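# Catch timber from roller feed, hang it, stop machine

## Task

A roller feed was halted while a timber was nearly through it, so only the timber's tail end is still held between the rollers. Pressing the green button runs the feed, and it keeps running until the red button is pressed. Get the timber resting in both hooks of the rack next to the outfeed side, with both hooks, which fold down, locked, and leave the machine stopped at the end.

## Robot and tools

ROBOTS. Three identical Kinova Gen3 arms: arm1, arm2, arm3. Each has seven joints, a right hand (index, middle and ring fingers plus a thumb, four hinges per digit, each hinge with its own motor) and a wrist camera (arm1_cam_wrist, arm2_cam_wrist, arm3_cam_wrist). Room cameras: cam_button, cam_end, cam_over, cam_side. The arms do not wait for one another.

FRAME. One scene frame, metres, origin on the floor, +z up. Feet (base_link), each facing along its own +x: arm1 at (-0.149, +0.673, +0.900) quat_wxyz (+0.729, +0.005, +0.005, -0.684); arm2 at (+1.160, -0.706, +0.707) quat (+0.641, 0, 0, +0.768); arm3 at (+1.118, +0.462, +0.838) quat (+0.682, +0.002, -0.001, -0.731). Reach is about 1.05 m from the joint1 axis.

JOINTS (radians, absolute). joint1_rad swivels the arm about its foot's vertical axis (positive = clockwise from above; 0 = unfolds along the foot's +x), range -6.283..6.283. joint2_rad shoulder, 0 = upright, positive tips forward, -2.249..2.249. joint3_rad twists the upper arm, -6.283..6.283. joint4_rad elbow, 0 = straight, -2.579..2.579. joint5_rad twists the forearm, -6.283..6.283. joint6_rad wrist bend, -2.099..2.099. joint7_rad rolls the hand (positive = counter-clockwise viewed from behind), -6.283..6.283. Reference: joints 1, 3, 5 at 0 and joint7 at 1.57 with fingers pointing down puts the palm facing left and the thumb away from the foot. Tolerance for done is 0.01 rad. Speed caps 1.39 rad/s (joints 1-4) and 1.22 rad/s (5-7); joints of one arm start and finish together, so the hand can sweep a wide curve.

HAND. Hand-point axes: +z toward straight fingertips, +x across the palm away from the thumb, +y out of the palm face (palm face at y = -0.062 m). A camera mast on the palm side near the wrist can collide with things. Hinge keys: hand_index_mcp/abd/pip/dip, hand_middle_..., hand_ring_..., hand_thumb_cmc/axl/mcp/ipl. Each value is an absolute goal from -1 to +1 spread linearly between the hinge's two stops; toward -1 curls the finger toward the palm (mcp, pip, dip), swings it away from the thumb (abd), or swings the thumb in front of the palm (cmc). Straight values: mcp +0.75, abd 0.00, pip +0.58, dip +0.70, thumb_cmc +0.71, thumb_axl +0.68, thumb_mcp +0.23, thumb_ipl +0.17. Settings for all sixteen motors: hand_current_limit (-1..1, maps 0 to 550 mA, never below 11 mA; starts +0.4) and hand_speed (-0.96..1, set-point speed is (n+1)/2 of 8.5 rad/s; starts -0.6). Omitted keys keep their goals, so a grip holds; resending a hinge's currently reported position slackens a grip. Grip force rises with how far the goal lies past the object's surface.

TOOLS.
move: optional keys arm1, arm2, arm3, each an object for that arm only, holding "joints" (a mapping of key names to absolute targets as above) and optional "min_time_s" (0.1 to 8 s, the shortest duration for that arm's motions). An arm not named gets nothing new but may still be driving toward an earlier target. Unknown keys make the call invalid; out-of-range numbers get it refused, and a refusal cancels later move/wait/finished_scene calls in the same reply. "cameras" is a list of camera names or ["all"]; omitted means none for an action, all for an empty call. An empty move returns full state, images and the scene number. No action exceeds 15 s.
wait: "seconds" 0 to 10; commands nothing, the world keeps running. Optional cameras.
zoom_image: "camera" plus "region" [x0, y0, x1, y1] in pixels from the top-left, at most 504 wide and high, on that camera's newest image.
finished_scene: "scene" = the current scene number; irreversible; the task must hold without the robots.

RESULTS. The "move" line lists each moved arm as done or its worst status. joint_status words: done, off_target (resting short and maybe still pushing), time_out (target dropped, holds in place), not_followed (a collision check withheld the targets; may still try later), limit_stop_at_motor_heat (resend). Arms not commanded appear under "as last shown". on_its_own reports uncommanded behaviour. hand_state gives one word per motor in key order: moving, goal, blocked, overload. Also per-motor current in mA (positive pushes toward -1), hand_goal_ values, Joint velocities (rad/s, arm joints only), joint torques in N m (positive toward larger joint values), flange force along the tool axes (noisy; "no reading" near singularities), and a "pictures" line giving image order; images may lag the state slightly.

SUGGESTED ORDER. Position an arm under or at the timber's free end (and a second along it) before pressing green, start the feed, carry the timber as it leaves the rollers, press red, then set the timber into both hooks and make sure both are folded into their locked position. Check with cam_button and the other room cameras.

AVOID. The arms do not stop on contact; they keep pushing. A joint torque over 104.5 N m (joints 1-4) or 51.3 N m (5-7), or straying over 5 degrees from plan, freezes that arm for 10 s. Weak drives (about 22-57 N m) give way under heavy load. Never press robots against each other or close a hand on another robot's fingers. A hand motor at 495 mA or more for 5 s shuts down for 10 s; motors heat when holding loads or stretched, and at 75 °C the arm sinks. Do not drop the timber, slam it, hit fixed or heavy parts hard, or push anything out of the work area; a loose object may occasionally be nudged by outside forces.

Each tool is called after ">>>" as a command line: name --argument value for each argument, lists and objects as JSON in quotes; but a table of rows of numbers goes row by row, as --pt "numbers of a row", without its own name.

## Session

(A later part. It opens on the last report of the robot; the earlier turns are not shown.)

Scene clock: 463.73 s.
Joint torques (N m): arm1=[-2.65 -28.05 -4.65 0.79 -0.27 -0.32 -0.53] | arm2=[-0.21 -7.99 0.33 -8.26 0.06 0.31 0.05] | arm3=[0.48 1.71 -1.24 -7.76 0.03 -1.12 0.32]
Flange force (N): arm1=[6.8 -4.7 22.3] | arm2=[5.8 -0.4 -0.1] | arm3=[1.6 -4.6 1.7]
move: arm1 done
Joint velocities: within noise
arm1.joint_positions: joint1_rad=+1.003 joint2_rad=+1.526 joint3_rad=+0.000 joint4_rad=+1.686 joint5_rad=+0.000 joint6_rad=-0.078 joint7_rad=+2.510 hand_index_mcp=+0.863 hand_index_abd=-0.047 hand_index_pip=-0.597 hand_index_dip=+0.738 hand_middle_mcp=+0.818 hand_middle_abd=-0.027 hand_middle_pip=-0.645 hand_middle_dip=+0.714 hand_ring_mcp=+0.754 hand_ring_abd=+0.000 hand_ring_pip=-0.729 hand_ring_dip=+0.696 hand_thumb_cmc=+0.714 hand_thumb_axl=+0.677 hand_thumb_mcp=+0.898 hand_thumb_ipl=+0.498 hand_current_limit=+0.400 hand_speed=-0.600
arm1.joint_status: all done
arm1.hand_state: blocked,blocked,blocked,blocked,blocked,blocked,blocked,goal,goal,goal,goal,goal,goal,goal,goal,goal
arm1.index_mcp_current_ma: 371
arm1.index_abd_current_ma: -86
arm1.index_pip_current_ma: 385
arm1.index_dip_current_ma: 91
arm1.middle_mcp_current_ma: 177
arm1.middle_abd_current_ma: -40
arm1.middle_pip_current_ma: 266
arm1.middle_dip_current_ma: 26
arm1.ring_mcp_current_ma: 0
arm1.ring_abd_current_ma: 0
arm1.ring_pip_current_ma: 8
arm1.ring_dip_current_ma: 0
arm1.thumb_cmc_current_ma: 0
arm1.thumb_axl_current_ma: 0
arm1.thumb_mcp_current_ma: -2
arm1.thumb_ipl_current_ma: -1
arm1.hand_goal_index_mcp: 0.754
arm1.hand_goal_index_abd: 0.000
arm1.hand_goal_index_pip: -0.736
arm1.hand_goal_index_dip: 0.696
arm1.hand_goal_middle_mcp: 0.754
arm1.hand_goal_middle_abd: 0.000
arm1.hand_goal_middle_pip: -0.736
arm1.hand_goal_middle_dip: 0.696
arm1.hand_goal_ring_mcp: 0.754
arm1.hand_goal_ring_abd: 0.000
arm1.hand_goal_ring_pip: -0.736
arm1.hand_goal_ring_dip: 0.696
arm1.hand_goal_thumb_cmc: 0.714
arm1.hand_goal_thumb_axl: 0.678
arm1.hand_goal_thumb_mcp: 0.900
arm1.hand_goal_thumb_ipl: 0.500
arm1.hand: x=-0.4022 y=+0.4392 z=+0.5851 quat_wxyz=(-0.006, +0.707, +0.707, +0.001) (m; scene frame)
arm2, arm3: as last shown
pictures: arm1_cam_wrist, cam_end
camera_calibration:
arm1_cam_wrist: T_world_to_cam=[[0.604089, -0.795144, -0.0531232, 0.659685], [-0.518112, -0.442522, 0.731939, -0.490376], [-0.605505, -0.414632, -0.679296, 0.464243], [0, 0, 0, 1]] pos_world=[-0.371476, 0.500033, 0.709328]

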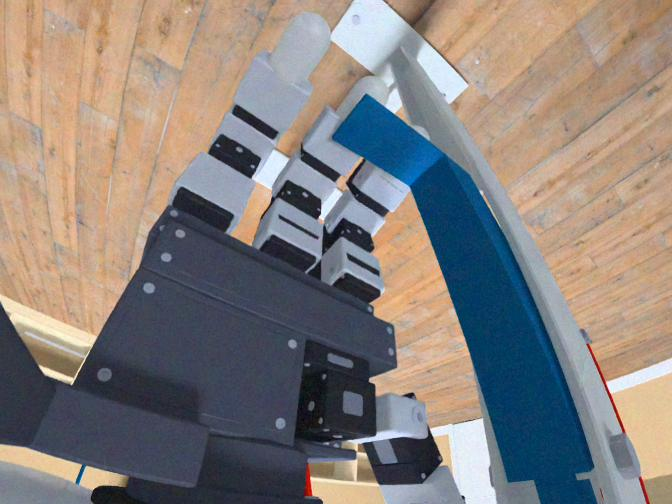

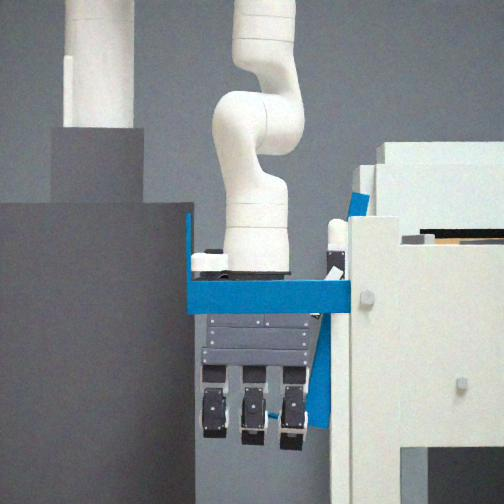

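>>> move --arm1 '{"joints": {"hand_current_limit": 0.75, "hand_index_pip": -0.927, "hand_middle_pip": -0.927, "hand_ring_pip": -0.85, "hand_index_mcp": 0.65, "hand_middle_mcp": 0.65, "hand_ring_mcp": 0.68}}' --cameras '["cam_end", "arm1_cam_wrist"]'

Scene clock: 492.33 s.
Joint torques (N m): arm1=[-2.7 -28.04 -4.63 0.8 -0.26 -0.32 -0.53] | arm2=[-0.17 -8.07 0.29 -8.18 0.07 0.26 0.06] | arm3=[0.52 1.8 -1.19 -7.77 0.03 -1.15 0.36]
Flange force (N): arm1=[6.9 -4.8 22.3] | arm2=[5.4 -0.3 -0.4] | arm3=[1.8 -4.3 1.7]
move: arm1 off_target
Joint velocities: within noise
arm1.joint_positions: joint1_rad=+1.003 joint2_rad=+1.526 joint3_rad=+0.000 joint4_rad=+1.686 joint5_rad=+0.000 joint6_rad=-0.078 joint7_rad=+2.510 hand_index_mcp=+0.863 hand_index_abd=-0.047 hand_index_pip=-0.597 hand_index_dip=+0.738 hand_middle_mcp=+0.818 hand_middle_abd=-0.027 hand_middle_pip=-0.645 hand_middle_dip=+0.714 hand_ring_mcp=+0.686 hand_ring_abd=+0.000 hand_ring_pip=-0.843 hand_ring_dip=+0.696 hand_thumb_cmc=+0.714 hand_thumb_axl=+0.677 hand_thumb_mcp=+0.898 hand_thumb_ipl=+0.498 hand_current_limit=+0.750 hand_speed=-0.600
arm1.joint_status: hand_index_mcp off_target (ended at +0.863, target +0.650); hand_index_pip off_target (ended at -0.597, target -0.927); hand_middle_mcp off_target (ended at +0.818, target +0.650); hand_middle_pip off_target (ended at -0.645, target -0.927); the others done
arm1.hand_state: blocked,blocked,blocked,blocked,blocked,blocked,blocked,goal,goal,goal,goal,goal,goal,goal,goal,goal
arm1.index_mcp_current_ma: 481
arm1.index_abd_current_ma: -86
arm1.index_pip_current_ma: 481
arm1.index_dip_current_ma: 91
arm1.middle_mcp_current_ma: 481
arm1.middle_abd_current_ma: -40
arm1.middle_pip_current_ma: 481
arm1.middle_dip_current_ma: 26
arm1.ring_mcp_current_ma: 6
arm1.ring_abd_current_ma: 0
arm1.ring_pip_current_ma: 8
arm1.ring_dip_current_ma: 0
arm1.thumb_cmc_current_ma: 0
arm1.thumb_axl_current_ma: 0
arm1.thumb_mcp_current_ma: -2
arm1.thumb_ipl_current_ma: -1
arm1.hand_goal_index_mcp: 0.650
arm1.hand_goal_index_abd: 0.000
arm1.hand_goal_index_pip: -0.926
arm1.hand_goal_index_dip: 0.696
arm1.hand_goal_middle_mcp: 0.650
arm1.hand_goal_middle_abd: 0.000
arm1.hand_goal_middle_pip: -0.926
arm1.hand_goal_middle_dip: 0.696
arm1.hand_goal_ring_mcp: 0.680
arm1.hand_goal_ring_abd: 0.000
arm1.hand_goal_ring_pip: -0.850
arm1.hand_goal_ring_dip: 0.696
arm1.hand_goal_thumb_cmc: 0.714
arm1.hand_goal_thumb_axl: 0.678
arm1.hand_goal_thumb_mcp: 0.900
arm1.hand_goal_thumb_ipl: 0.500
arm1.hand: x=-0.4022 y=+0.4392 z=+0.5851 quat_wxyz=(-0.006, +0.707, +0.707, +0.001) (m; scene frame)
arm2, arm3: as last shown
pictures: arm1_cam_wrist, cam_end
camera_calibration:
arm1_cam_wrist: T_world_to_cam=[[0.604089, -0.795144, -0.0531232, 0.659685], [-0.518112, -0.442522, 0.731939, -0.490376], [-0.605505, -0.414632, -0.679296, 0.464243], [0, 0, 0, 1]] pos_world=[-0.371476, 0.500033, 0.709328]

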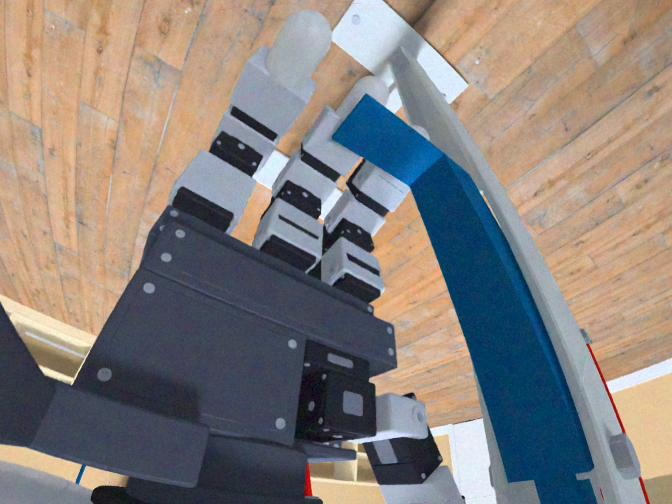

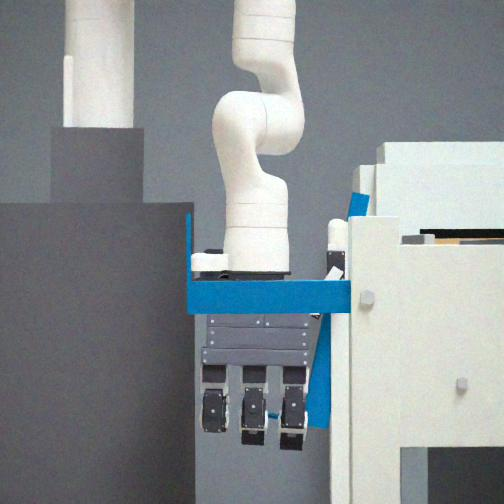

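>>> move --arm1 '{"joints": {"joint1_rad": 1.0036, "joint2_rad": 1.473, "joint4_rad": 1.738, "joint6_rad": -0.0774, "joint7_rad": 2.5107}, "min_time_s": 2}' --cameras '["cam_end", "arm1_cam_wrist"]'

Scene clock: 502.63 s.
Joint torques (N m): arm1=[-4.63 -24.23 -7.81 3.97 -0.12 1.45 -0.56] | arm2=[-0.15 -7.8 0.32 -8.23 0.11 0.27 0.09] | arm3=[0.59 1.76 -1.12 -7.73 0.07 -1.18 0.28]
Flange force (N): arm1=[8.3 -11.6 20.6] | arm2=[6.2 -0.2 -0.5] | arm3=[1.7 -4.4 1.4]
move: arm1 done
Joint velocities: within noise
arm1.joint_positions: joint1_rad=+1.004 joint2_rad=+1.473 joint3_rad=+0.000 joint4_rad=+1.738 joint5_rad=+0.000 joint6_rad=-0.077 joint7_rad=+2.511 hand_index_mcp=+0.878 hand_index_abd=-0.039 hand_index_pip=-0.399 hand_index_dip=+0.761 hand_middle_mcp=+0.841 hand_middle_abd=-0.034 hand_middle_pip=-0.444 hand_middle_dip=+0.729 hand_ring_mcp=+0.684 hand_ring_abd=+0.000 hand_ring_pip=-0.843 hand_ring_dip=+0.696 hand_thumb_cmc=+0.714 hand_thumb_axl=+0.677 hand_thumb_mcp=+0.898 hand_thumb_ipl=+0.498 hand_current_limit=+0.750 hand_speed=-0.600
arm1.joint_status: all done
arm1.hand_state: blocked,blocked,blocked,blocked,blocked,blocked,blocked,blocked,goal,goal,goal,goal,goal,goal,goal,goal
arm1.index_mcp_current_ma: 481
arm1.index_abd_current_ma: -68
arm1.index_pip_current_ma: 481
arm1.index_dip_current_ma: 165
arm1.middle_mcp_current_ma: 481
arm1.middle_abd_current_ma: -54
arm1.middle_pip_current_ma: 481
arm1.middle_dip_current_ma: 65
arm1.ring_mcp_current_ma: 3
arm1.ring_abd_current_ma: 0
arm1.ring_pip_current_ma: 7
arm1.ring_dip_current_ma: 0
arm1.thumb_cmc_current_ma: 0
arm1.thumb_axl_current_ma: 0
arm1.thumb_mcp_current_ma: -2
arm1.thumb_ipl_current_ma: -1
arm1.hand_goal_index_mcp: 0.650
arm1.hand_goal_index_abd: 0.000
arm1.hand_goal_index_pip: -0.926
arm1.hand_goal_index_dip: 0.696
arm1.hand_goal_middle_mcp: 0.650
arm1.hand_goal_middle_abd: 0.000
arm1.hand_goal_middle_pip: -0.926
arm1.hand_goal_middle_dip: 0.696
arm1.hand_goal_ring_mcp: 0.680
arm1.hand_goal_ring_abd: 0.000
arm1.hand_goal_ring_pip: -0.850
arm1.hand_goal_ring_dip: 0.696
arm1.hand_goal_thumb_cmc: 0.714
arm1.hand_goal_thumb_axl: 0.678
arm1.hand_goal_thumb_mcp: 0.900
arm1.hand_goal_thumb_ipl: 0.500
arm1.hand: x=-0.4016 y=+0.4396 z=+0.6072 quat_wxyz=(-0.006, +0.707, +0.707, +0.001) (m; scene frame)
arm2, arm3: as last shown
pictures: arm1_cam_wrist, cam_end
camera_calibration:
arm1_cam_wrist: T_world_to_cam=[[0.604043, -0.795175, -0.0531834, 0.66087], [-0.517502, -0.442112, 0.732617, -0.506367], [-0.606072, -0.41501, -0.67856, 0.47926], [0, 0, 0, 1]] pos_world=[-0.370774, 0.500535, 0.731327]

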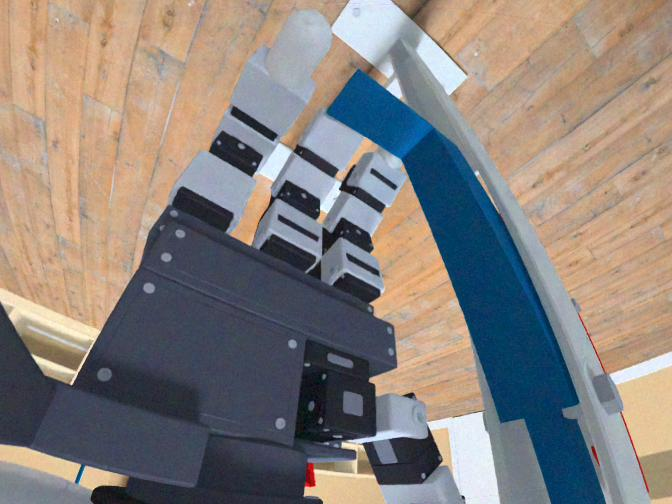

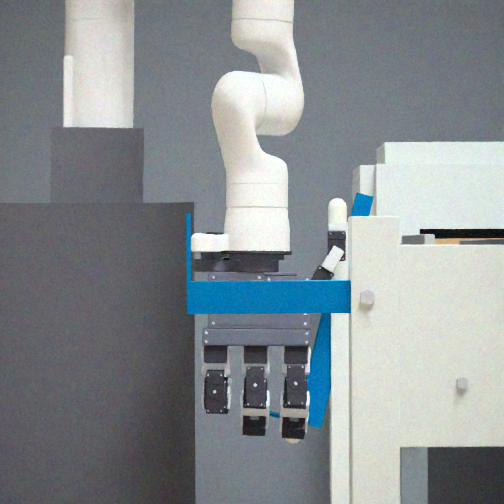

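>>> move --arm1 '{"joints": {"joint1_rad": 1.0015, "joint2_rad": 1.6318, "joint4_rad": 1.5851, "joint6_rad": -0.083, "joint7_rad": 2.5086, "hand_index_pip": -0.8, "hand_middle_pip": -0.8, "hand_ring_pip": -0.8, "hand_index_mcp": 0.7, "hand_middle_mcp": 0.7, "hand_ring_mcp": 0.7, "hand_thumb_cmc": 1.0, "hand_thumb_mcp": 1.0, "hand_thumb_ipl": 0.7}, "min_time_s": 1.5}' --cameras '["cam_end"]'

>>> move --arm1 '{"joints": {"joint1_rad": 0.9759, "joint2_rad": 1.6448, "joint4_rad": 1.6929, "joint6_rad": -0.2041, "joint7_rad": 2.483}, "min_time_s": 1.5}' --cameras '["cam_end", "arm1_cam_wrist", "cam_over"]'

Scene clock: 576.23 s.
Joint torques (N m): arm1=[-0.14 -18.12 0.56 1.39 -0.3 0.02 -0.32] | arm2=[-0.21 -7.88 0.27 -8.22 0.04 0.29 0.03] | arm3=[0.58 1.79 -1.14 -7.78 -0.01 -1.13 0.31]
Flange force (N): arm1=[0.0 -2.7 0.3] | arm2=[5.9 -0.5 -0.4] | arm3=[1.8 -4.4 1.8]
move: arm1 done
Joint velocities: within noise
arm1.joint_positions: joint1_rad=+1.001 joint2_rad=+1.632 joint3_rad=+0.000 joint4_rad=+1.585 joint5_rad=+0.000 joint6_rad=-0.083 joint7_rad=+2.509 hand_index_mcp=+0.706 hand_index_abd=-0.003 hand_index_pip=-0.794 hand_index_dip=+0.694 hand_middle_mcp=+0.705 hand_middle_abd=-0.002 hand_middle_pip=-0.794 hand_middle_dip=+0.694 hand_ring_mcp=+0.700 hand_ring_abd=+0.000 hand_ring_pip=-0.800 hand_ring_dip=+0.696 hand_thumb_cmc=+0.998 hand_thumb_axl=+0.677 hand_thumb_mcp=+0.997 hand_thumb_ipl=+0.699 hand_current_limit=+0.750 hand_speed=-0.600
arm1.joint_status: all done
arm1.hand_state: goal,goal,goal,goal,goal,goal,goal,goal,goal,goal,goal,goal,goal,goal,goal,goal
arm1.index_mcp_current_ma: 6
arm1.index_abd_current_ma: -2
arm1.index_pip_current_ma: 6
arm1.index_dip_current_ma: -1
arm1.middle_mcp_current_ma: 5
arm1.middle_abd_current_ma: -1
arm1.middle_pip_current_ma: 5
arm1.middle_dip_current_ma: -1
arm1.ring_mcp_current_ma: 0
arm1.ring_abd_current_ma: 0
arm1.ring_pip_current_ma: 0
arm1.ring_dip_current_ma: 0
arm1.thumb_cmc_current_ma: -1
arm1.thumb_axl_current_ma: 0
arm1.thumb_mcp_current_ma: -3
arm1.thumb_ipl_current_ma: -1
arm1.hand_goal_index_mcp: 0.700
arm1.hand_goal_index_abd: 0.000
arm1.hand_goal_index_pip: -0.800
arm1.hand_goal_index_dip: 0.696
arm1.hand_goal_middle_mcp: 0.700
arm1.hand_goal_middle_abd: 0.000
arm1.hand_goal_middle_pip: -0.800
arm1.hand_goal_middle_dip: 0.696
arm1.hand_goal_ring_mcp: 0.700
arm1.hand_goal_ring_abd: 0.000
arm1.hand_goal_ring_pip: -0.800
arm1.hand_goal_ring_dip: 0.696
arm1.hand_goal_thumb_cmc: 1.000
arm1.hand_goal_thumb_axl: 0.678
arm1.hand_goal_thumb_mcp: 1.000
arm1.hand_goal_thumb_ipl: 0.700
arm1.hand: x=-0.4006 y=+0.4403 z=+0.5406 quat_wxyz=(-0.006, +0.707, +0.707, +0.001) (m; scene frame)
arm2: as last shown
arm3.joint_positions: joint1_rad=+0.103 joint2_rad=-0.471 joint3_rad=-0.133 joint4_rad=+1.346 joint5_rad=+0.040 joint6_rad=+1.916 joint7_rad=+1.503 hand_index_mcp=+0.753 hand_index_abd=+0.000 hand_index_pip=+0.577 hand_index_dip=+0.696 hand_middle_mcp=+0.753 hand_middle_abd=+0.000 hand_middle_pip=+0.577 hand_middle_dip=+0.696 hand_ring_mcp=+0.753 hand_ring_abd=+0.000 hand_ring_pip=+0.577 hand_ring_dip=+0.696 hand_thumb_cmc=+0.714 hand_thumb_axl=+0.677 hand_thumb_mcp=+0.224 hand_thumb_ipl=+0.168 hand_current_limit=+0.400 hand_speed=-0.600
arm3.joint_status: not commanded
arm3.hand_state: goal,goal,goal,goal,goal,goal,goal,goal,goal,goal,goal,goal,goal,goal,goal,goal
arm3.index_mcp_current_ma: -1
arm3.index_abd_current_ma: 0
arm3.index_pip_current_ma: 0
arm3.index_dip_current_ma: 0
arm3.middle_mcp_current_ma: -1
arm3.middle_abd_current_ma: 0
arm3.middle_pip_current_ma: 0
arm3.middle_dip_current_ma: 0
arm3.ring_mcp_current_ma: -1
arm3.ring_abd_current_ma: 0
arm3.ring_pip_current_ma: 0
arm3.ring_dip_current_ma: 0
arm3.thumb_cmc_current_ma: 0
arm3.thumb_axl_current_ma: -1
arm3.thumb_mcp_current_ma: -2
arm3.thumb_ipl_current_ma: 0
arm3.hand_goal_index_mcp: 0.754
arm3.hand_goal_index_abd: 0.000
arm3.hand_goal_index_pip: 0.576
arm3.hand_goal_index_dip: 0.696
arm3.hand_goal_middle_mcp: 0.754
arm3.hand_goal_middle_abd: 0.000
arm3.hand_goal_middle_pip: 0.576
arm3.hand_goal_middle_dip: 0.696
arm3.hand_goal_ring_mcp: 0.754
arm3.hand_goal_ring_abd: 0.000
arm3.hand_goal_ring_pip: 0.576
arm3.hand_goal_ring_dip: 0.696
arm3.hand_goal_thumb_cmc: 0.714
arm3.hand_goal_thumb_axl: 0.678
arm3.hand_goal_thumb_mcp: 0.226
arm3.hand_goal_thumb_ipl: 0.168
arm3.hand: x=+1.1706 y=+0.2766 z=+1.4187 quat_wxyz=(+0.091, +0.740, +0.648, -0.153) (m; scene frame)
pictures: cam_end

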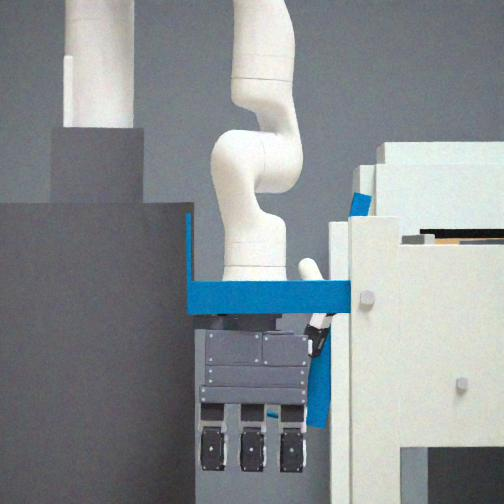

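Scene clock: 578.03 s.
Joint torques (N m): arm1=[-1.31 -13.85 -1.31 5.97 0.01 1.69 -0.2] | arm2=[-0.27 -8.1 0.35 -8.25 0.08 0.22 0] | arm3=[0.56 1.75 -1.12 -7.67 0 -1.12 0.29]
Flange force (N): arm1=[-1.0 -9.4 1.6] | arm2=[5.5 -0.6 -0.4] | arm3=[1.5 -4.4 1.3]
move: arm1 done
Joint velocities: within noise
arm1.joint_positions: joint1_rad=+0.976 joint2_rad=+1.645 joint3_rad=+0.000 joint4_rad=+1.693 joint5_rad=+0.000 joint6_rad=-0.204 joint7_rad=+2.483 hand_index_mcp=+0.705 hand_index_abd=-0.003 hand_index_pip=-0.794 hand_index_dip=+0.694 hand_middle_mcp=+0.705 hand_middle_abd=-0.002 hand_middle_pip=-0.794 hand_middle_dip=+0.694 hand_ring_mcp=+0.700 hand_ring_abd=+0.000 hand_ring_pip=-0.800 hand_ring_dip=+0.696 hand_thumb_cmc=+0.998 hand_thumb_axl=+0.677 hand_thumb_mcp=+0.997 hand_thumb_ipl=+0.699 hand_current_limit=+0.750 hand_speed=-0.600
arm1.joint_status: all done
arm1.hand_state: goal,goal,goal,goal,goal,goal,goal,goal,goal,goal,goal,goal,goal,goal,goal,goal
arm1.index_mcp_current_ma: 5
arm1.index_abd_current_ma: -2
arm1.index_pip_current_ma: 6
arm1.index_dip_current_ma: -1
arm1.middle_mcp_current_ma: 5
arm1.middle_abd_current_ma: -1
arm1.middle_pip_current_ma: 5
arm1.middle_dip_current_ma: -1
arm1.ring_mcp_current_ma: 0
arm1.ring_abd_current_ma: 0
arm1.ring_pip_current_ma: 0
arm1.ring_dip_current_ma: 0
arm1.thumb_cmc_current_ma: -1
arm1.thumb_axl_current_ma: 0
arm1.thumb_mcp_current_ma: -3
arm1.thumb_ipl_current_ma: -1
arm1.hand_goal_index_mcp: 0.700
arm1.hand_goal_index_abd: 0.000
arm1.hand_goal_index_pip: -0.800
arm1.hand_goal_index_dip: 0.696
arm1.hand_goal_middle_mcp: 0.700
arm1.hand_goal_middle_abd: 0.000
arm1.hand_goal_middle_pip: -0.800
arm1.hand_goal_middle_dip: 0.696
arm1.hand_goal_ring_mcp: 0.700
arm1.hand_goal_ring_abd: 0.000
arm1.hand_goal_ring_pip: -0.800
arm1.hand_goal_ring_dip: 0.696
arm1.hand_goal_thumb_cmc: 1.000
arm1.hand_goal_thumb_axl: 0.678
arm1.hand_goal_thumb_mcp: 1.000
arm1.hand_goal_thumb_ipl: 0.700
arm1.hand: x=-0.3650 y=+0.4549 z=+0.5404 quat_wxyz=(-0.006, +0.707, +0.707, +0.001) (m; scene frame)
arm2.joint_positions: joint1_rad=-0.501 joint2_rad=+0.107 joint3_rad=+0.000 joint4_rad=+1.743 joint5_rad=+0.000 joint6_rad=+1.292 joint7_rad=+1.413 hand_index_mcp=+0.753 hand_index_abd=+0.000 hand_index_pip=+0.577 hand_index_dip=+0.696 hand_middle_mcp=+0.753 hand_middle_abd=+0.000 hand_middle_pip=-0.893 hand_middle_dip=-0.697 hand_ring_mcp=+0.753 hand_ring_abd=+0.000 hand_ring_pip=-0.894 hand_ring_dip=-0.697 hand_thumb_cmc=+0.714 hand_thumb_axl=+0.677 hand_thumb_mcp=+0.223 hand_thumb_ipl=+0.168 hand_current_limit=+0.400 hand_speed=-0.600
arm2.joint_status: not commanded
arm2.hand_state: goal,goal,goal,goal,goal,goal,goal,goal,goal,goal,goal,goal,goal,goal,goal,goal
arm2.index_mcp_current_ma: 0
arm2.index_abd_current_ma: 0
arm2.index_pip_current_ma: 0
arm2.index_dip_current_ma: 0
arm2.middle_mcp_current_ma: 0
arm2.middle_abd_current_ma: 0
arm2.middle_pip_current_ma: 1
arm2.middle_dip_current_ma: 0
arm2.ring_mcp_current_ma: 0
arm2.ring_abd_current_ma: 0
arm2.ring_pip_current_ma: 1
arm2.ring_dip_current_ma: 0
arm2.thumb_cmc_current_ma: 0
arm2.thumb_axl_current_ma: 0
arm2.thumb_mcp_current_ma: 0
arm2.thumb_ipl_current_ma: 0
arm2.hand_goal_index_mcp: 0.754
arm2.hand_goal_index_abd: 0.000
arm2.hand_goal_index_pip: 0.576
arm2.hand_goal_index_dip: 0.696
arm2.hand_goal_middle_mcp: 0.754
arm2.hand_goal_middle_abd: 0.000
arm2.hand_goal_middle_pip: -0.900
arm2.hand_goal_middle_dip: -0.700
arm2.hand_goal_ring_mcp: 0.754
arm2.hand_goal_ring_abd: 0.000
arm2.hand_goal_ring_pip: -0.900
arm2.hand_goal_ring_dip: -0.700
arm2.hand_goal_thumb_cmc: 0.714
arm2.hand_goal_thumb_axl: 0.678
arm2.hand_goal_thumb_mcp: 0.226
arm2.hand_goal_thumb_ipl: 0.168
arm2.hand: x=+0.8758 y=-0.4431 z=+1.0222 quat_wxyz=(+0.000, -0.866, +0.500, +0.000) (m; scene frame)
arm3: as last shown
pictures: arm1_cam_wrist, cam_end, cam_over
camera_calibration:
arm1_cam_wrist: T_world_to_cam=[[0.604095, -0.795154, -0.0529185, 0.647267], [-0.517575, -0.441971, 0.732651, -0.431894], [-0.605959, -0.415201, -0.678544, 0.462531], [0, 0, 0, 1]] pos_world=[-0.334274, 0.515835, 0.664528]

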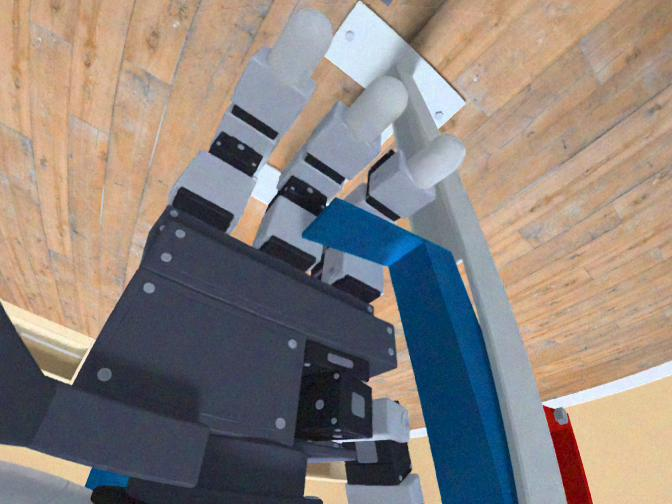

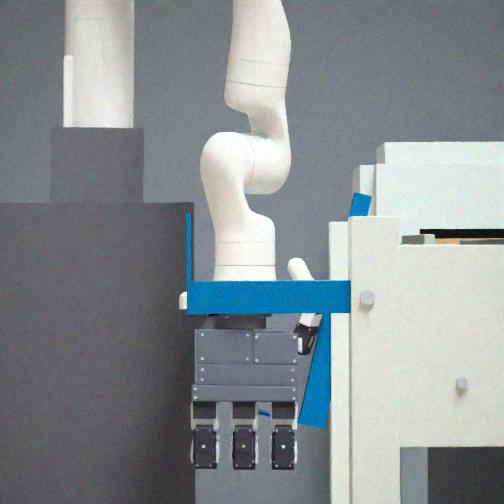

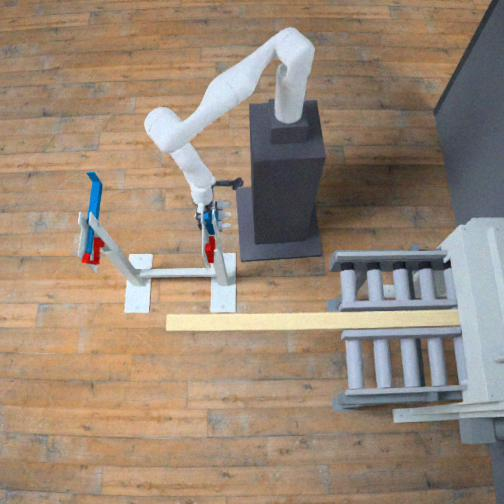

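>>> move --arm1 '{"joints": {"joint1_rad": 0.9773, "joint2_rad": 1.5382, "joint4_rad": 1.7957, "joint6_rad": -0.2003, "joint7_rad": 2.4844}, "min_time_s": 2}' --cameras '["cam_end", "arm1_cam_wrist"]'

Scene clock: 587.97 s.
Joint torques (N m): arm1=[-9.23 -33.5 -15.74 4.05 1.66 -0.56 -0.19] | arm2=[-0.2 -7.99 0.42 -8.23 0.04 0.22 0.03] | arm3=[0.54 1.79 -1.15 -7.65 0.05 -1.13 0.31]
Flange force (N): arm1=[20.3 -16.8 42.9] | arm2=[5.7 -0.3 -0.5] | arm3=[1.5 -4.4 1.2]
move: arm1 done
Joint velocities: within noise
arm1.joint_positions: joint1_rad=+0.977 joint2_rad=+1.538 joint3_rad=+0.000 joint4_rad=+1.796 joint5_rad=+0.000 joint6_rad=-0.200 joint7_rad=+2.484 hand_index_mcp=+0.899 hand_index_abd=-0.194 hand_index_pip=-0.483 hand_index_dip=+0.697 hand_middle_mcp=+0.781 hand_middle_abd=-0.037 hand_middle_pip=-0.762 hand_middle_dip=+0.694 hand_ring_mcp=+0.701 hand_ring_abd=+0.000 hand_ring_pip=-0.800 hand_ring_dip=+0.696 hand_thumb_cmc=+0.998 hand_thumb_axl=+0.677 hand_thumb_mcp=+0.997 hand_thumb_ipl=+0.699 hand_current_limit=+0.750 hand_speed=-0.600
arm1.joint_status: all done
arm1.hand_state: blocked,blocked,blocked,goal,blocked,blocked,blocked,goal,goal,goal,goal,goal,goal,goal,goal,goal
arm1.index_mcp_current_ma: 481
arm1.index_abd_current_ma: -481
arm1.index_pip_current_ma: 481
arm1.index_dip_current_ma: 1
arm1.middle_mcp_current_ma: 244
arm1.middle_abd_current_ma: -62
arm1.middle_pip_current_ma: 78
arm1.middle_dip_current_ma: -1
arm1.ring_mcp_current_ma: 0
arm1.ring_abd_current_ma: 0
arm1.ring_pip_current_ma: 0
arm1.ring_dip_current_ma: 0
arm1.thumb_cmc_current_ma: -1
arm1.thumb_axl_current_ma: 0
arm1.thumb_mcp_current_ma: -3
arm1.thumb_ipl_current_ma: -1
arm1.hand_goal_index_mcp: 0.700
arm1.hand_goal_index_abd: 0.000
arm1.hand_goal_index_pip: -0.800
arm1.hand_goal_index_dip: 0.696
arm1.hand_goal_middle_mcp: 0.700
arm1.hand_goal_middle_abd: 0.000
arm1.hand_goal_middle_pip: -0.800
arm1.hand_goal_middle_dip: 0.696
arm1.hand_goal_ring_mcp: 0.700
arm1.hand_goal_ring_abd: 0.000
arm1.hand_goal_ring_pip: -0.800
arm1.hand_goal_ring_dip: 0.696
arm1.hand_goal_thumb_cmc: 1.000
arm1.hand_goal_thumb_axl: 0.678
arm1.hand_goal_thumb_mcp: 1.000
arm1.hand_goal_thumb_ipl: 0.700
arm1.hand: x=-0.3669 y=+0.4534 z=+0.5850 quat_wxyz=(-0.006, +0.707, +0.707, +0.001) (m; scene frame)
arm2, arm3: as last shown
pictures: arm1_cam_wrist, cam_end
camera_calibration:
arm1_cam_wrist: T_world_to_cam=[[0.604015, -0.795214, -0.0529278, 0.649533], [-0.517638, -0.441941, 0.732624, -0.466183], [-0.605984, -0.415119, -0.678572, 0.491049], [0, 0, 0, 1]] pos_world=[-0.336074, 0.514335, 0.709128]

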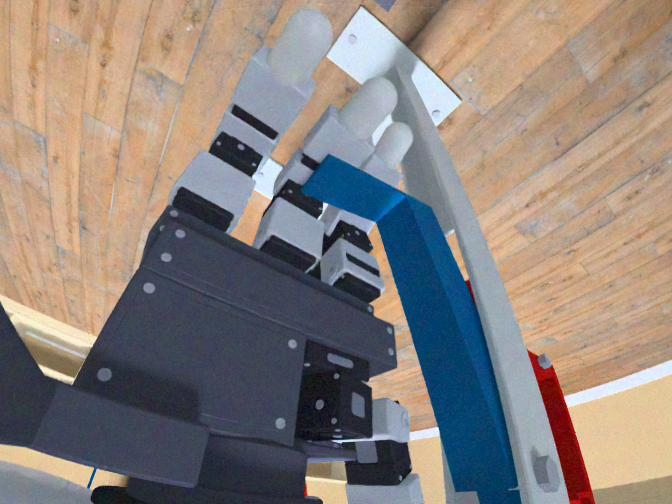

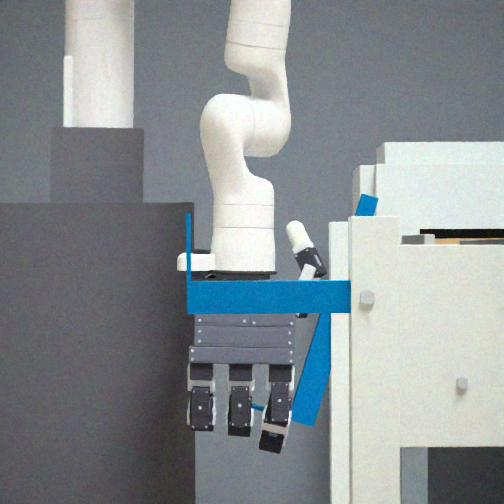

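>>> move --arm1 '{"joints": {"joint1_rad": 0.9759, "joint2_rad": 1.6448, "joint4_rad": 1.6929, "joint6_rad": -0.2041, "joint7_rad": 2.483, "hand_index_pip": 0.577, "hand_index_mcp": 0.8}, "min_time_s": 1.5}' --cameras '["cam_end", "arm1_cam_wrist"]'

>>> move --arm1 '{"joints": {"joint1_rad": 0.9773, "joint2_rad": 1.5382, "joint4_rad": 1.7957, "joint6_rad": -0.2003, "joint7_rad": 2.4844}, "min_time_s": 2}' --cameras '["cam_end", "arm1_cam_wrist"]'

Scene clock: 628.20 s.
Joint torques (N m): arm1=[-1.24 -14.26 -1.32 4.62 -0.12 1.13 -0.25] | arm2=[-0.27 -7.9 0.21 -8.26 0.1 0.31 0.06] | arm3=[0.53 1.76 -1.18 -7.64 0.03 -1.11 0.29]
Flange force (N): arm1=[0.2 -7.8 -0.8] | arm2=[6.0 -0.6 -0.2] | arm3=[1.4 -4.5 1.2]
move: arm1 done
Joint velocities: within noise
arm1.joint_positions: joint1_rad=+0.976 joint2_rad=+1.645 joint3_rad=+0.000 joint4_rad=+1.693 joint5_rad=+0.000 joint6_rad=-0.204 joint7_rad=+2.483 hand_index_mcp=+0.800 hand_index_abd=-0.003 hand_index_pip=+0.575 hand_index_dip=+0.697 hand_middle_mcp=+0.702 hand_middle_abd=-0.002 hand_middle_pip=-0.791 hand_middle_dip=+0.694 hand_ring_mcp=+0.701 hand_ring_abd=+0.000 hand_ring_pip=-0.800 hand_ring_dip=+0.696 hand_thumb_cmc=+0.998 hand_thumb_axl=+0.677 hand_thumb_mcp=+0.997 hand_thumb_ipl=+0.699 hand_current_limit=+0.750 hand_speed=-0.600
arm1.joint_status: all done
arm1.hand_state: goal,goal,goal,goal,goal,goal,goal,goal,goal,goal,goal,goal,goal,goal,goal,goal
arm1.index_mcp_current_ma: 0
arm1.index_abd_current_ma: -2
arm1.index_pip_current_ma: -3
arm1.index_dip_current_ma: 1
arm1.middle_mcp_current_ma: 2
arm1.middle_abd_current_ma: -1
arm1.middle_pip_current_ma: 10
arm1.middle_dip_current_ma: -1
arm1.ring_mcp_current_ma: 0
arm1.ring_abd_current_ma: 0
arm1.ring_pip_current_ma: 0
arm1.ring_dip_current_ma: 0
arm1.thumb_cmc_current_ma: -1
arm1.thumb_axl_current_ma: 0
arm1.thumb_mcp_current_ma: -3
arm1.thumb_ipl_current_ma: -1
arm1.hand_goal_index_mcp: 0.800
arm1.hand_goal_index_abd: 0.000
arm1.hand_goal_index_pip: 0.578
arm1.hand_goal_index_dip: 0.696
arm1.hand_goal_middle_mcp: 0.700
arm1.hand_goal_middle_abd: 0.000
arm1.hand_goal_middle_pip: -0.800
arm1.hand_goal_middle_dip: 0.696
arm1.hand_goal_ring_mcp: 0.700
arm1.hand_goal_ring_abd: 0.000
arm1.hand_goal_ring_pip: -0.800
arm1.hand_goal_ring_dip: 0.696
arm1.hand_goal_thumb_cmc: 1.000
arm1.hand_goal_thumb_axl: 0.678
arm1.hand_goal_thumb_mcp: 1.000
arm1.hand_goal_thumb_ipl: 0.700
arm1.hand: x=-0.3650 y=+0.4549 z=+0.5404 quat_wxyz=(-0.006, +0.707, +0.707, +0.001) (m; scene frame)
arm2, arm3: as last shown
pictures: arm1_cam_wrist, cam_end
camera_calibration:
arm1_cam_wrist: T_world_to_cam=[[0.604092, -0.795154, -0.0529451, 0.647229], [-0.517622, -0.442026, 0.732585, -0.43186], [-0.605921, -0.415143, -0.678613, 0.462688], [0, 0, 0, 1]] pos_world=[-0.334174, 0.515835, 0.664628]

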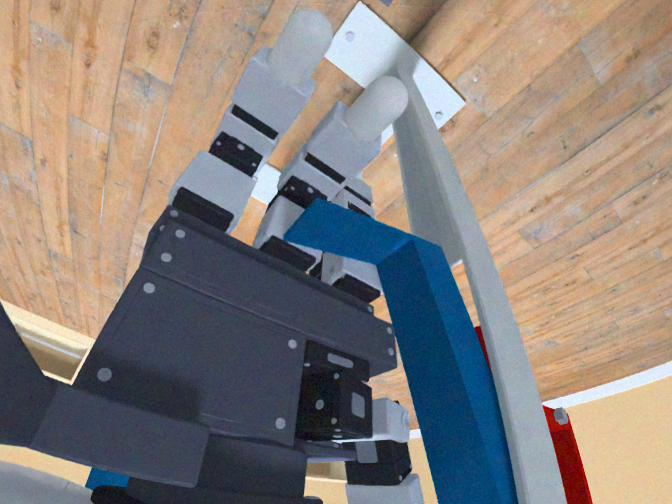

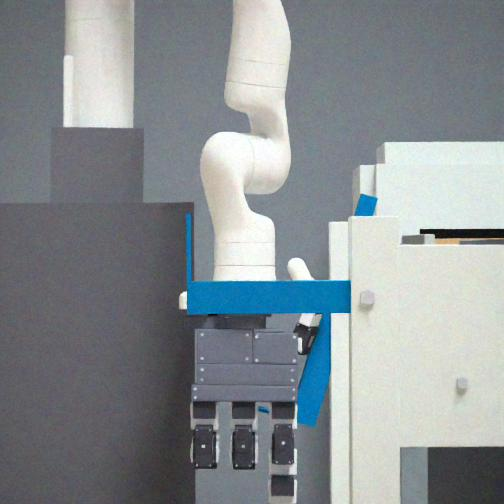

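Scene clock: 630.60 s.
Joint torques (N m): arm1=[-3.73 -23.54 -5.82 2.55 0.12 -0.24 -0.55] | arm2=[-0.22 -8.04 0.37 -8.28 0.04 0.29 0.13] | arm3=[0.53 1.67 -1.21 -7.66 0.07 -1.11 0.32]
Flange force (N): arm1=[9.3 -7.8 15.7] | arm2=[5.8 -0.1 -0.1] | arm3=[1.3 -4.5 1.3]
move: arm1 done
Joint velocities: within noise
arm1.joint_positions: joint1_rad=+0.977 joint2_rad=+1.538 joint3_rad=+0.000 joint4_rad=+1.796 joint5_rad=+0.000 joint6_rad=-0.200 joint7_rad=+2.484 hand_index_mcp=+0.800 hand_index_abd=-0.003 hand_index_pip=+0.575 hand_index_dip=+0.697 hand_middle_mcp=+0.768 hand_middle_abd=-0.046 hand_middle_pip=-0.750 hand_middle_dip=+0.695 hand_ring_mcp=+0.701 hand_ring_abd=+0.000 hand_ring_pip=-0.800 hand_ring_dip=+0.696 hand_thumb_cmc=+0.998 hand_thumb_axl=+0.677 hand_thumb_mcp=+0.997 hand_thumb_ipl=+0.699 hand_current_limit=+0.750 hand_speed=-0.600
arm1.joint_status: all done
arm1.hand_state: goal,goal,goal,goal,blocked,blocked,blocked,goal,goal,goal,goal,goal,goal,goal,goal,goal
arm1.index_mcp_current_ma: 0
arm1.index_abd_current_ma: -2
arm1.index_pip_current_ma: -2
arm1.index_dip_current_ma: 1
arm1.middle_mcp_current_ma: 190
arm1.middle_abd_current_ma: -84
arm1.middle_pip_current_ma: 114
arm1.middle_dip_current_ma: -1
arm1.ring_mcp_current_ma: 0
arm1.ring_abd_current_ma: 0
arm1.ring_pip_current_ma: 0
arm1.ring_dip_current_ma: 0
arm1.thumb_cmc_current_ma: -1
arm1.thumb_axl_current_ma: 0
arm1.thumb_mcp_current_ma: -2
arm1.thumb_ipl_current_ma: -1
arm1.hand_goal_index_mcp: 0.800
arm1.hand_goal_index_abd: 0.000
arm1.hand_goal_index_pip: 0.578
arm1.hand_goal_index_dip: 0.696
arm1.hand_goal_middle_mcp: 0.700
arm1.hand_goal_middle_abd: 0.000
arm1.hand_goal_middle_pip: -0.800
arm1.hand_goal_middle_dip: 0.696
arm1.hand_goal_ring_mcp: 0.700
arm1.hand_goal_ring_abd: 0.000
arm1.hand_goal_ring_pip: -0.800
arm1.hand_goal_ring_dip: 0.696
arm1.hand_goal_thumb_cmc: 1.000
arm1.hand_goal_thumb_axl: 0.678
arm1.hand_goal_thumb_mcp: 1.000
arm1.hand_goal_thumb_ipl: 0.700
arm1.hand: x=-0.3670 y=+0.4535 z=+0.5850 quat_wxyz=(-0.006, +0.707, +0.707, +0.001) (m; scene frame)
arm2, arm3: as last shown
pictures: arm1_cam_wrist, cam_end
camera_calibration:
arm1_cam_wrist: T_world_to_cam=[[0.604056, -0.795179, -0.052986, 0.649709], [-0.517591, -0.442004, 0.73262, -0.466139], [-0.605984, -0.415118, -0.678572, 0.49103], [0, 0, 0, 1]] pos_world=[-0.336174, 0.514435, 0.709128]

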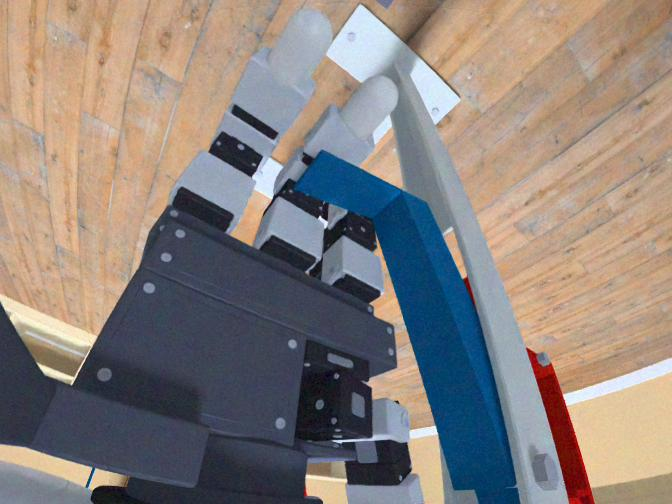

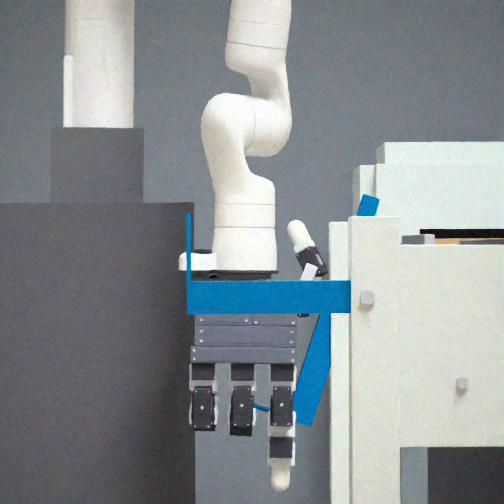

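>>> move --arm1 '{"joints": {"joint1_rad": 0.9787, "joint2_rad": 1.4316, "joint4_rad": 1.8984, "joint6_rad": -0.1964, "joint7_rad": 2.4858}, "min_time_s": 2}' --cameras '["cam_end", "arm1_cam_wrist"]'

Scene clock: 636.67 s.
Joint torques (N m): arm1=[-9.72 -31.58 -15.56 -0.45 1.11 -2.19 -0.55] | arm2=[-0.28 -7.95 0.42 -8.14 0.1 0.23 0.03] | arm3=[0.51 1.86 -1.16 -7.7 0.01 -1.15 0.32]
Flange force (N): arm1=[25.9 -13.1 29.0] | arm2=[5.5 -0.4 -0.8] | arm3=[1.8 -4.3 1.4]
move: arm1 done
Joint velocities: within noise
arm1.joint_positions: joint1_rad=+0.979 joint2_rad=+1.432 joint3_rad=+0.000 joint4_rad=+1.898 joint5_rad=+0.000 joint6_rad=-0.196 joint7_rad=+2.486 hand_index_mcp=+0.822 hand_index_abd=-0.002 hand_index_pip=+0.576 hand_index_dip=+0.697 hand_middle_mcp=+0.985 hand_middle_abd=-0.186 hand_middle_pip=-0.168 hand_middle_dip=+0.714 hand_ring_mcp=+0.717 hand_ring_abd=-0.050 hand_ring_pip=-0.789 hand_ring_dip=+0.696 hand_thumb_cmc=+0.998 hand_thumb_axl=+0.677 hand_thumb_mcp=+0.998 hand_thumb_ipl=+0.699 hand_current_limit=+0.750 hand_speed=-0.600
arm1.joint_status: all done
arm1.hand_state: blocked,goal,goal,goal,blocked,blocked,blocked,goal,goal,blocked,goal,goal,goal,goal,goal,goal
arm1.index_mcp_current_ma: 39
arm1.index_abd_current_ma: -1
arm1.index_pip_current_ma: -2
arm1.index_dip_current_ma: 1
arm1.middle_mcp_current_ma: 481
arm1.middle_abd_current_ma: -481
arm1.middle_pip_current_ma: 481
arm1.middle_dip_current_ma: 27
arm1.ring_mcp_current_ma: 28
arm1.ring_abd_current_ma: -93
arm1.ring_pip_current_ma: 13
arm1.ring_dip_current_ma: 0
arm1.thumb_cmc_current_ma: -1
arm1.thumb_axl_current_ma: 0
arm1.thumb_mcp_current_ma: -2
arm1.thumb_ipl_current_ma: -1
arm1.hand_goal_index_mcp: 0.800
arm1.hand_goal_index_abd: 0.000
arm1.hand_goal_index_pip: 0.578
arm1.hand_goal_index_dip: 0.696
arm1.hand_goal_middle_mcp: 0.700
arm1.hand_goal_middle_abd: 0.000
arm1.hand_goal_middle_pip: -0.800
arm1.hand_goal_middle_dip: 0.696
arm1.hand_goal_ring_mcp: 0.700
arm1.hand_goal_ring_abd: 0.000
arm1.hand_goal_ring_pip: -0.800
arm1.hand_goal_ring_dip: 0.696
arm1.hand_goal_thumb_cmc: 1.000
arm1.hand_goal_thumb_axl: 0.678
arm1.hand_goal_thumb_mcp: 1.000
arm1.hand_goal_thumb_ipl: 0.700
arm1.hand: x=-0.3651 y=+0.4549 z=+0.6295 quat_wxyz=(-0.006, +0.707, +0.707, +0.001) (m; scene frame)
arm2, arm3: as last shown
pictures: arm1_cam_wrist, cam_end
camera_calibration:
arm1_cam_wrist: T_world_to_cam=[[0.604007, -0.795212, -0.0530398, 0.652074], [-0.517618, -0.442022, 0.73259, -0.497116], [-0.606009, -0.415036, -0.6786, 0.522928], [0, 0, 0, 1]] pos_world=[-0.334274, 0.515835, 0.753627]

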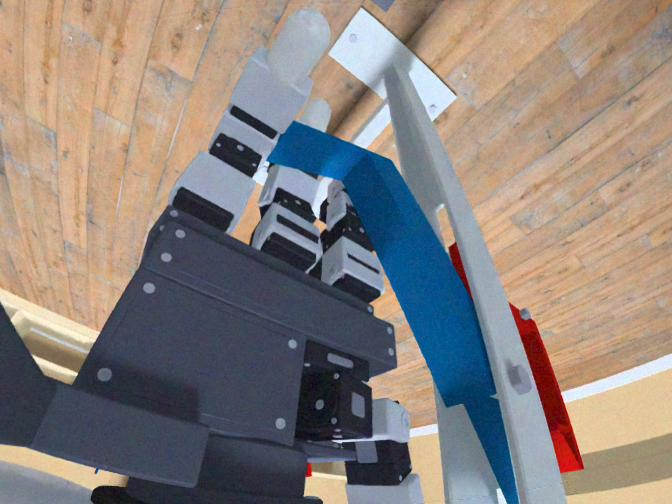

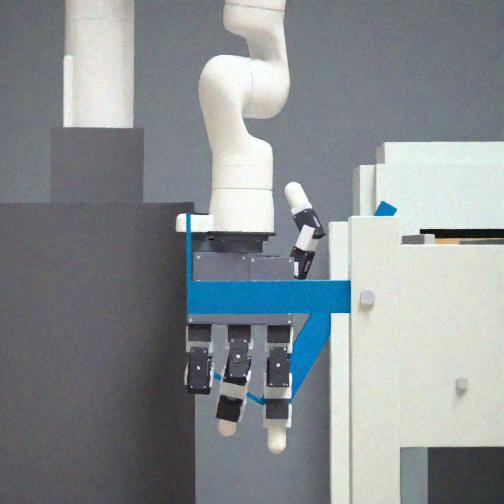

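>>> move --arm1 '{"joints": {"joint1_rad": 0.9816, "joint2_rad": 1.5649, "joint4_rad": 1.7808, "joint6_rad": -0.2121, "joint7_rad": 2.4887}, "min_time_s": 1.5}' --cameras '["cam_end"]'

>>> move --arm1 '{"joints": {"hand_index_pip": -0.8, "hand_index_mcp": 0.7}}' --cameras '["cam_end", "arm1_cam_wrist"]'

Scene clock: 683.30 s.
Joint torques (N m): arm1=[-1.37 -13.37 -1.76 5.55 -0.14 1.59 -0.39] | arm2=[-0.22 -7.98 0.29 -8.22 0.03 0.24 0.04] | arm3=[0.5 1.78 -1.16 -7.76 0.07 -1.15 0.29]
Flange force (N): arm1=[-0.1 -9.4 -1.4] | arm2=[5.7 -0.4 -0.5] | arm3=[1.7 -4.4 1.6]
move: arm1 done
Joint velocities: within noise
arm1.joint_positions: joint1_rad=+0.982 joint2_rad=+1.565 joint3_rad=+0.000 joint4_rad=+1.781 joint5_rad=+0.000 joint6_rad=-0.212 joint7_rad=+2.489 hand_index_mcp=+0.798 hand_index_abd=-0.001 hand_index_pip=+0.576 hand_index_dip=+0.697 hand_middle_mcp=+0.731 hand_middle_abd=-0.001 hand_middle_pip=-0.791 hand_middle_dip=+0.696 hand_ring_mcp=+0.704 hand_ring_abd=-0.003 hand_ring_pip=-0.793 hand_ring_dip=+0.696 hand_thumb_cmc=+0.998 hand_thumb_axl=+0.677 hand_thumb_mcp=+0.998 hand_thumb_ipl=+0.699 hand_current_limit=+0.750 hand_speed=-0.600
arm1.joint_status: all done
arm1.hand_state: goal,goal,goal,goal,blocked,goal,goal,goal,goal,goal,goal,goal,goal,goal,goal,goal
arm1.index_mcp_current_ma: -2
arm1.index_abd_current_ma: -1
arm1.index_pip_current_ma: -1
arm1.index_dip_current_ma: 1
arm1.middle_mcp_current_ma: 64
arm1.middle_abd_current_ma: 0
arm1.middle_pip_current_ma: 10
arm1.middle_dip_current_ma: 0
arm1.ring_mcp_current_ma: 3
arm1.ring_abd_current_ma: -2
arm1.ring_pip_current_ma: 8
arm1.ring_dip_current_ma: 0
arm1.thumb_cmc_current_ma: -1
arm1.thumb_axl_current_ma: 0
arm1.thumb_mcp_current_ma: -2
arm1.thumb_ipl_current_ma: -1
arm1.hand_goal_index_mcp: 0.800
arm1.hand_goal_index_abd: 0.000
arm1.hand_goal_index_pip: 0.578
arm1.hand_goal_index_dip: 0.696
arm1.hand_goal_middle_mcp: 0.700
arm1.hand_goal_middle_abd: 0.000
arm1.hand_goal_middle_pip: -0.800
arm1.hand_goal_middle_dip: 0.696
arm1.hand_goal_ring_mcp: 0.700
arm1.hand_goal_ring_abd: 0.000
arm1.hand_goal_ring_pip: -0.800
arm1.hand_goal_ring_dip: 0.696
arm1.hand_goal_thumb_cmc: 1.000
arm1.hand_goal_thumb_axl: 0.678
arm1.hand_goal_thumb_mcp: 1.000
arm1.hand_goal_thumb_ipl: 0.700
arm1.hand: x=-0.3651 y=+0.4570 z=+0.5746 quat_wxyz=(-0.006, +0.707, +0.707, +0.001) (m; scene frame)
arm2, arm3: as last shown
pictures: cam_end

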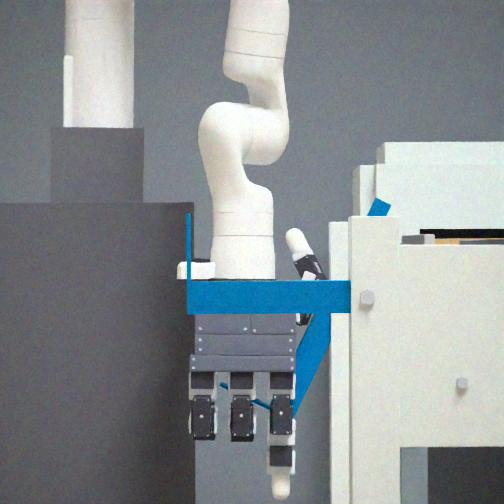

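Scene clock: 684.70 s.
Joint torques (N m): arm1=[-4.32 -22.21 -7.99 6.62 0.35 1.1 -0.72] | arm2=[-0.21 -7.92 0.2 -8.24 0.08 0.33 0.05] | arm3=[0.5 1.8 -1.23 -7.73 0.03 -1.21 0.32]
Flange force (N): arm1=[7.2 -14.9 22.2] | arm2=[5.9 -0.5 -0.2] | arm3=[1.8 -4.6 1.3]
move: arm1 off_target
Joint velocities: within noise
arm1.joint_positions: joint1_rad=+0.982 joint2_rad=+1.565 joint3_rad=+0.000 joint4_rad=+1.781 joint5_rad=+0.000 joint6_rad=-0.212 joint7_rad=+2.489 hand_index_mcp=+0.744 hand_index_abd=-0.067 hand_index_pip=-0.599 hand_index_dip=+0.697 hand_middle_mcp=+0.726 hand_middle_abd=-0.001 hand_middle_pip=-0.791 hand_middle_dip=+0.696 hand_ring_mcp=+0.704 hand_ring_abd=-0.003 hand_ring_pip=-0.793 hand_ring_dip=+0.696 hand_thumb_cmc=+0.998 hand_thumb_axl=+0.677 hand_thumb_mcp=+0.998 hand_thumb_ipl=+0.699 hand_current_limit=+0.750 hand_speed=-0.600
arm1.joint_status: hand_index_mcp off_target (ended at +0.744, target +0.700); hand_index_pip off_target (ended at -0.599, target -0.800)
arm1.hand_state: blocked,blocked,blocked,goal,blocked,goal,goal,goal,goal,goal,goal,goal,goal,goal,goal,goal
arm1.index_mcp_current_ma: 103
arm1.index_abd_current_ma: -142
arm1.index_pip_current_ma: 481
arm1.index_dip_current_ma: 1
arm1.middle_mcp_current_ma: 48
arm1.middle_abd_current_ma: 0
arm1.middle_pip_current_ma: 10
arm1.middle_dip_current_ma: 0
arm1.ring_mcp_current_ma: 3
arm1.ring_abd_current_ma: -2
arm1.ring_pip_current_ma: 7
arm1.ring_dip_current_ma: 0
arm1.thumb_cmc_current_ma: -1
arm1.thumb_axl_current_ma: 0
arm1.thumb_mcp_current_ma: -2
arm1.thumb_ipl_current_ma: -1
arm1.hand_goal_index_mcp: 0.700
arm1.hand_goal_index_abd: 0.000
arm1.hand_goal_index_pip: -0.800
arm1.hand_goal_index_dip: 0.696
arm1.hand_goal_middle_mcp: 0.700
arm1.hand_goal_middle_abd: 0.000
arm1.hand_goal_middle_pip: -0.800
arm1.hand_goal_middle_dip: 0.696
arm1.hand_goal_ring_mcp: 0.700
arm1.hand_goal_ring_abd: 0.000
arm1.hand_goal_ring_pip: -0.800
arm1.hand_goal_ring_dip: 0.696
arm1.hand_goal_thumb_cmc: 1.000
arm1.hand_goal_thumb_axl: 0.678
arm1.hand_goal_thumb_mcp: 1.000
arm1.hand_goal_thumb_ipl: 0.700
arm1.hand: x=-0.3650 y=+0.4571 z=+0.5745 quat_wxyz=(-0.006, +0.707, +0.707, +0.001) (m; scene frame)
arm2, arm3: as last shown
pictures: arm1_cam_wrist, cam_end
camera_calibration:
arm1_cam_wrist: T_world_to_cam=[[0.604018, -0.795202, -0.0530676, 0.650924], [-0.517747, -0.442147, 0.732424, -0.455714], [-0.605889, -0.414922, -0.678778, 0.486623], [0, 0, 0, 1]] pos_world=[-0.334275, 0.518034, 0.698628]

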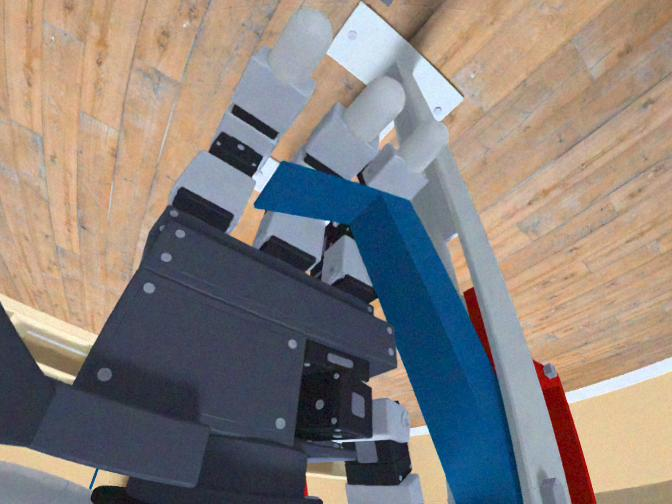

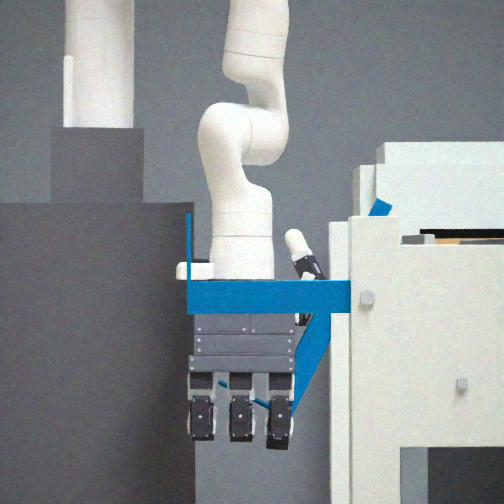

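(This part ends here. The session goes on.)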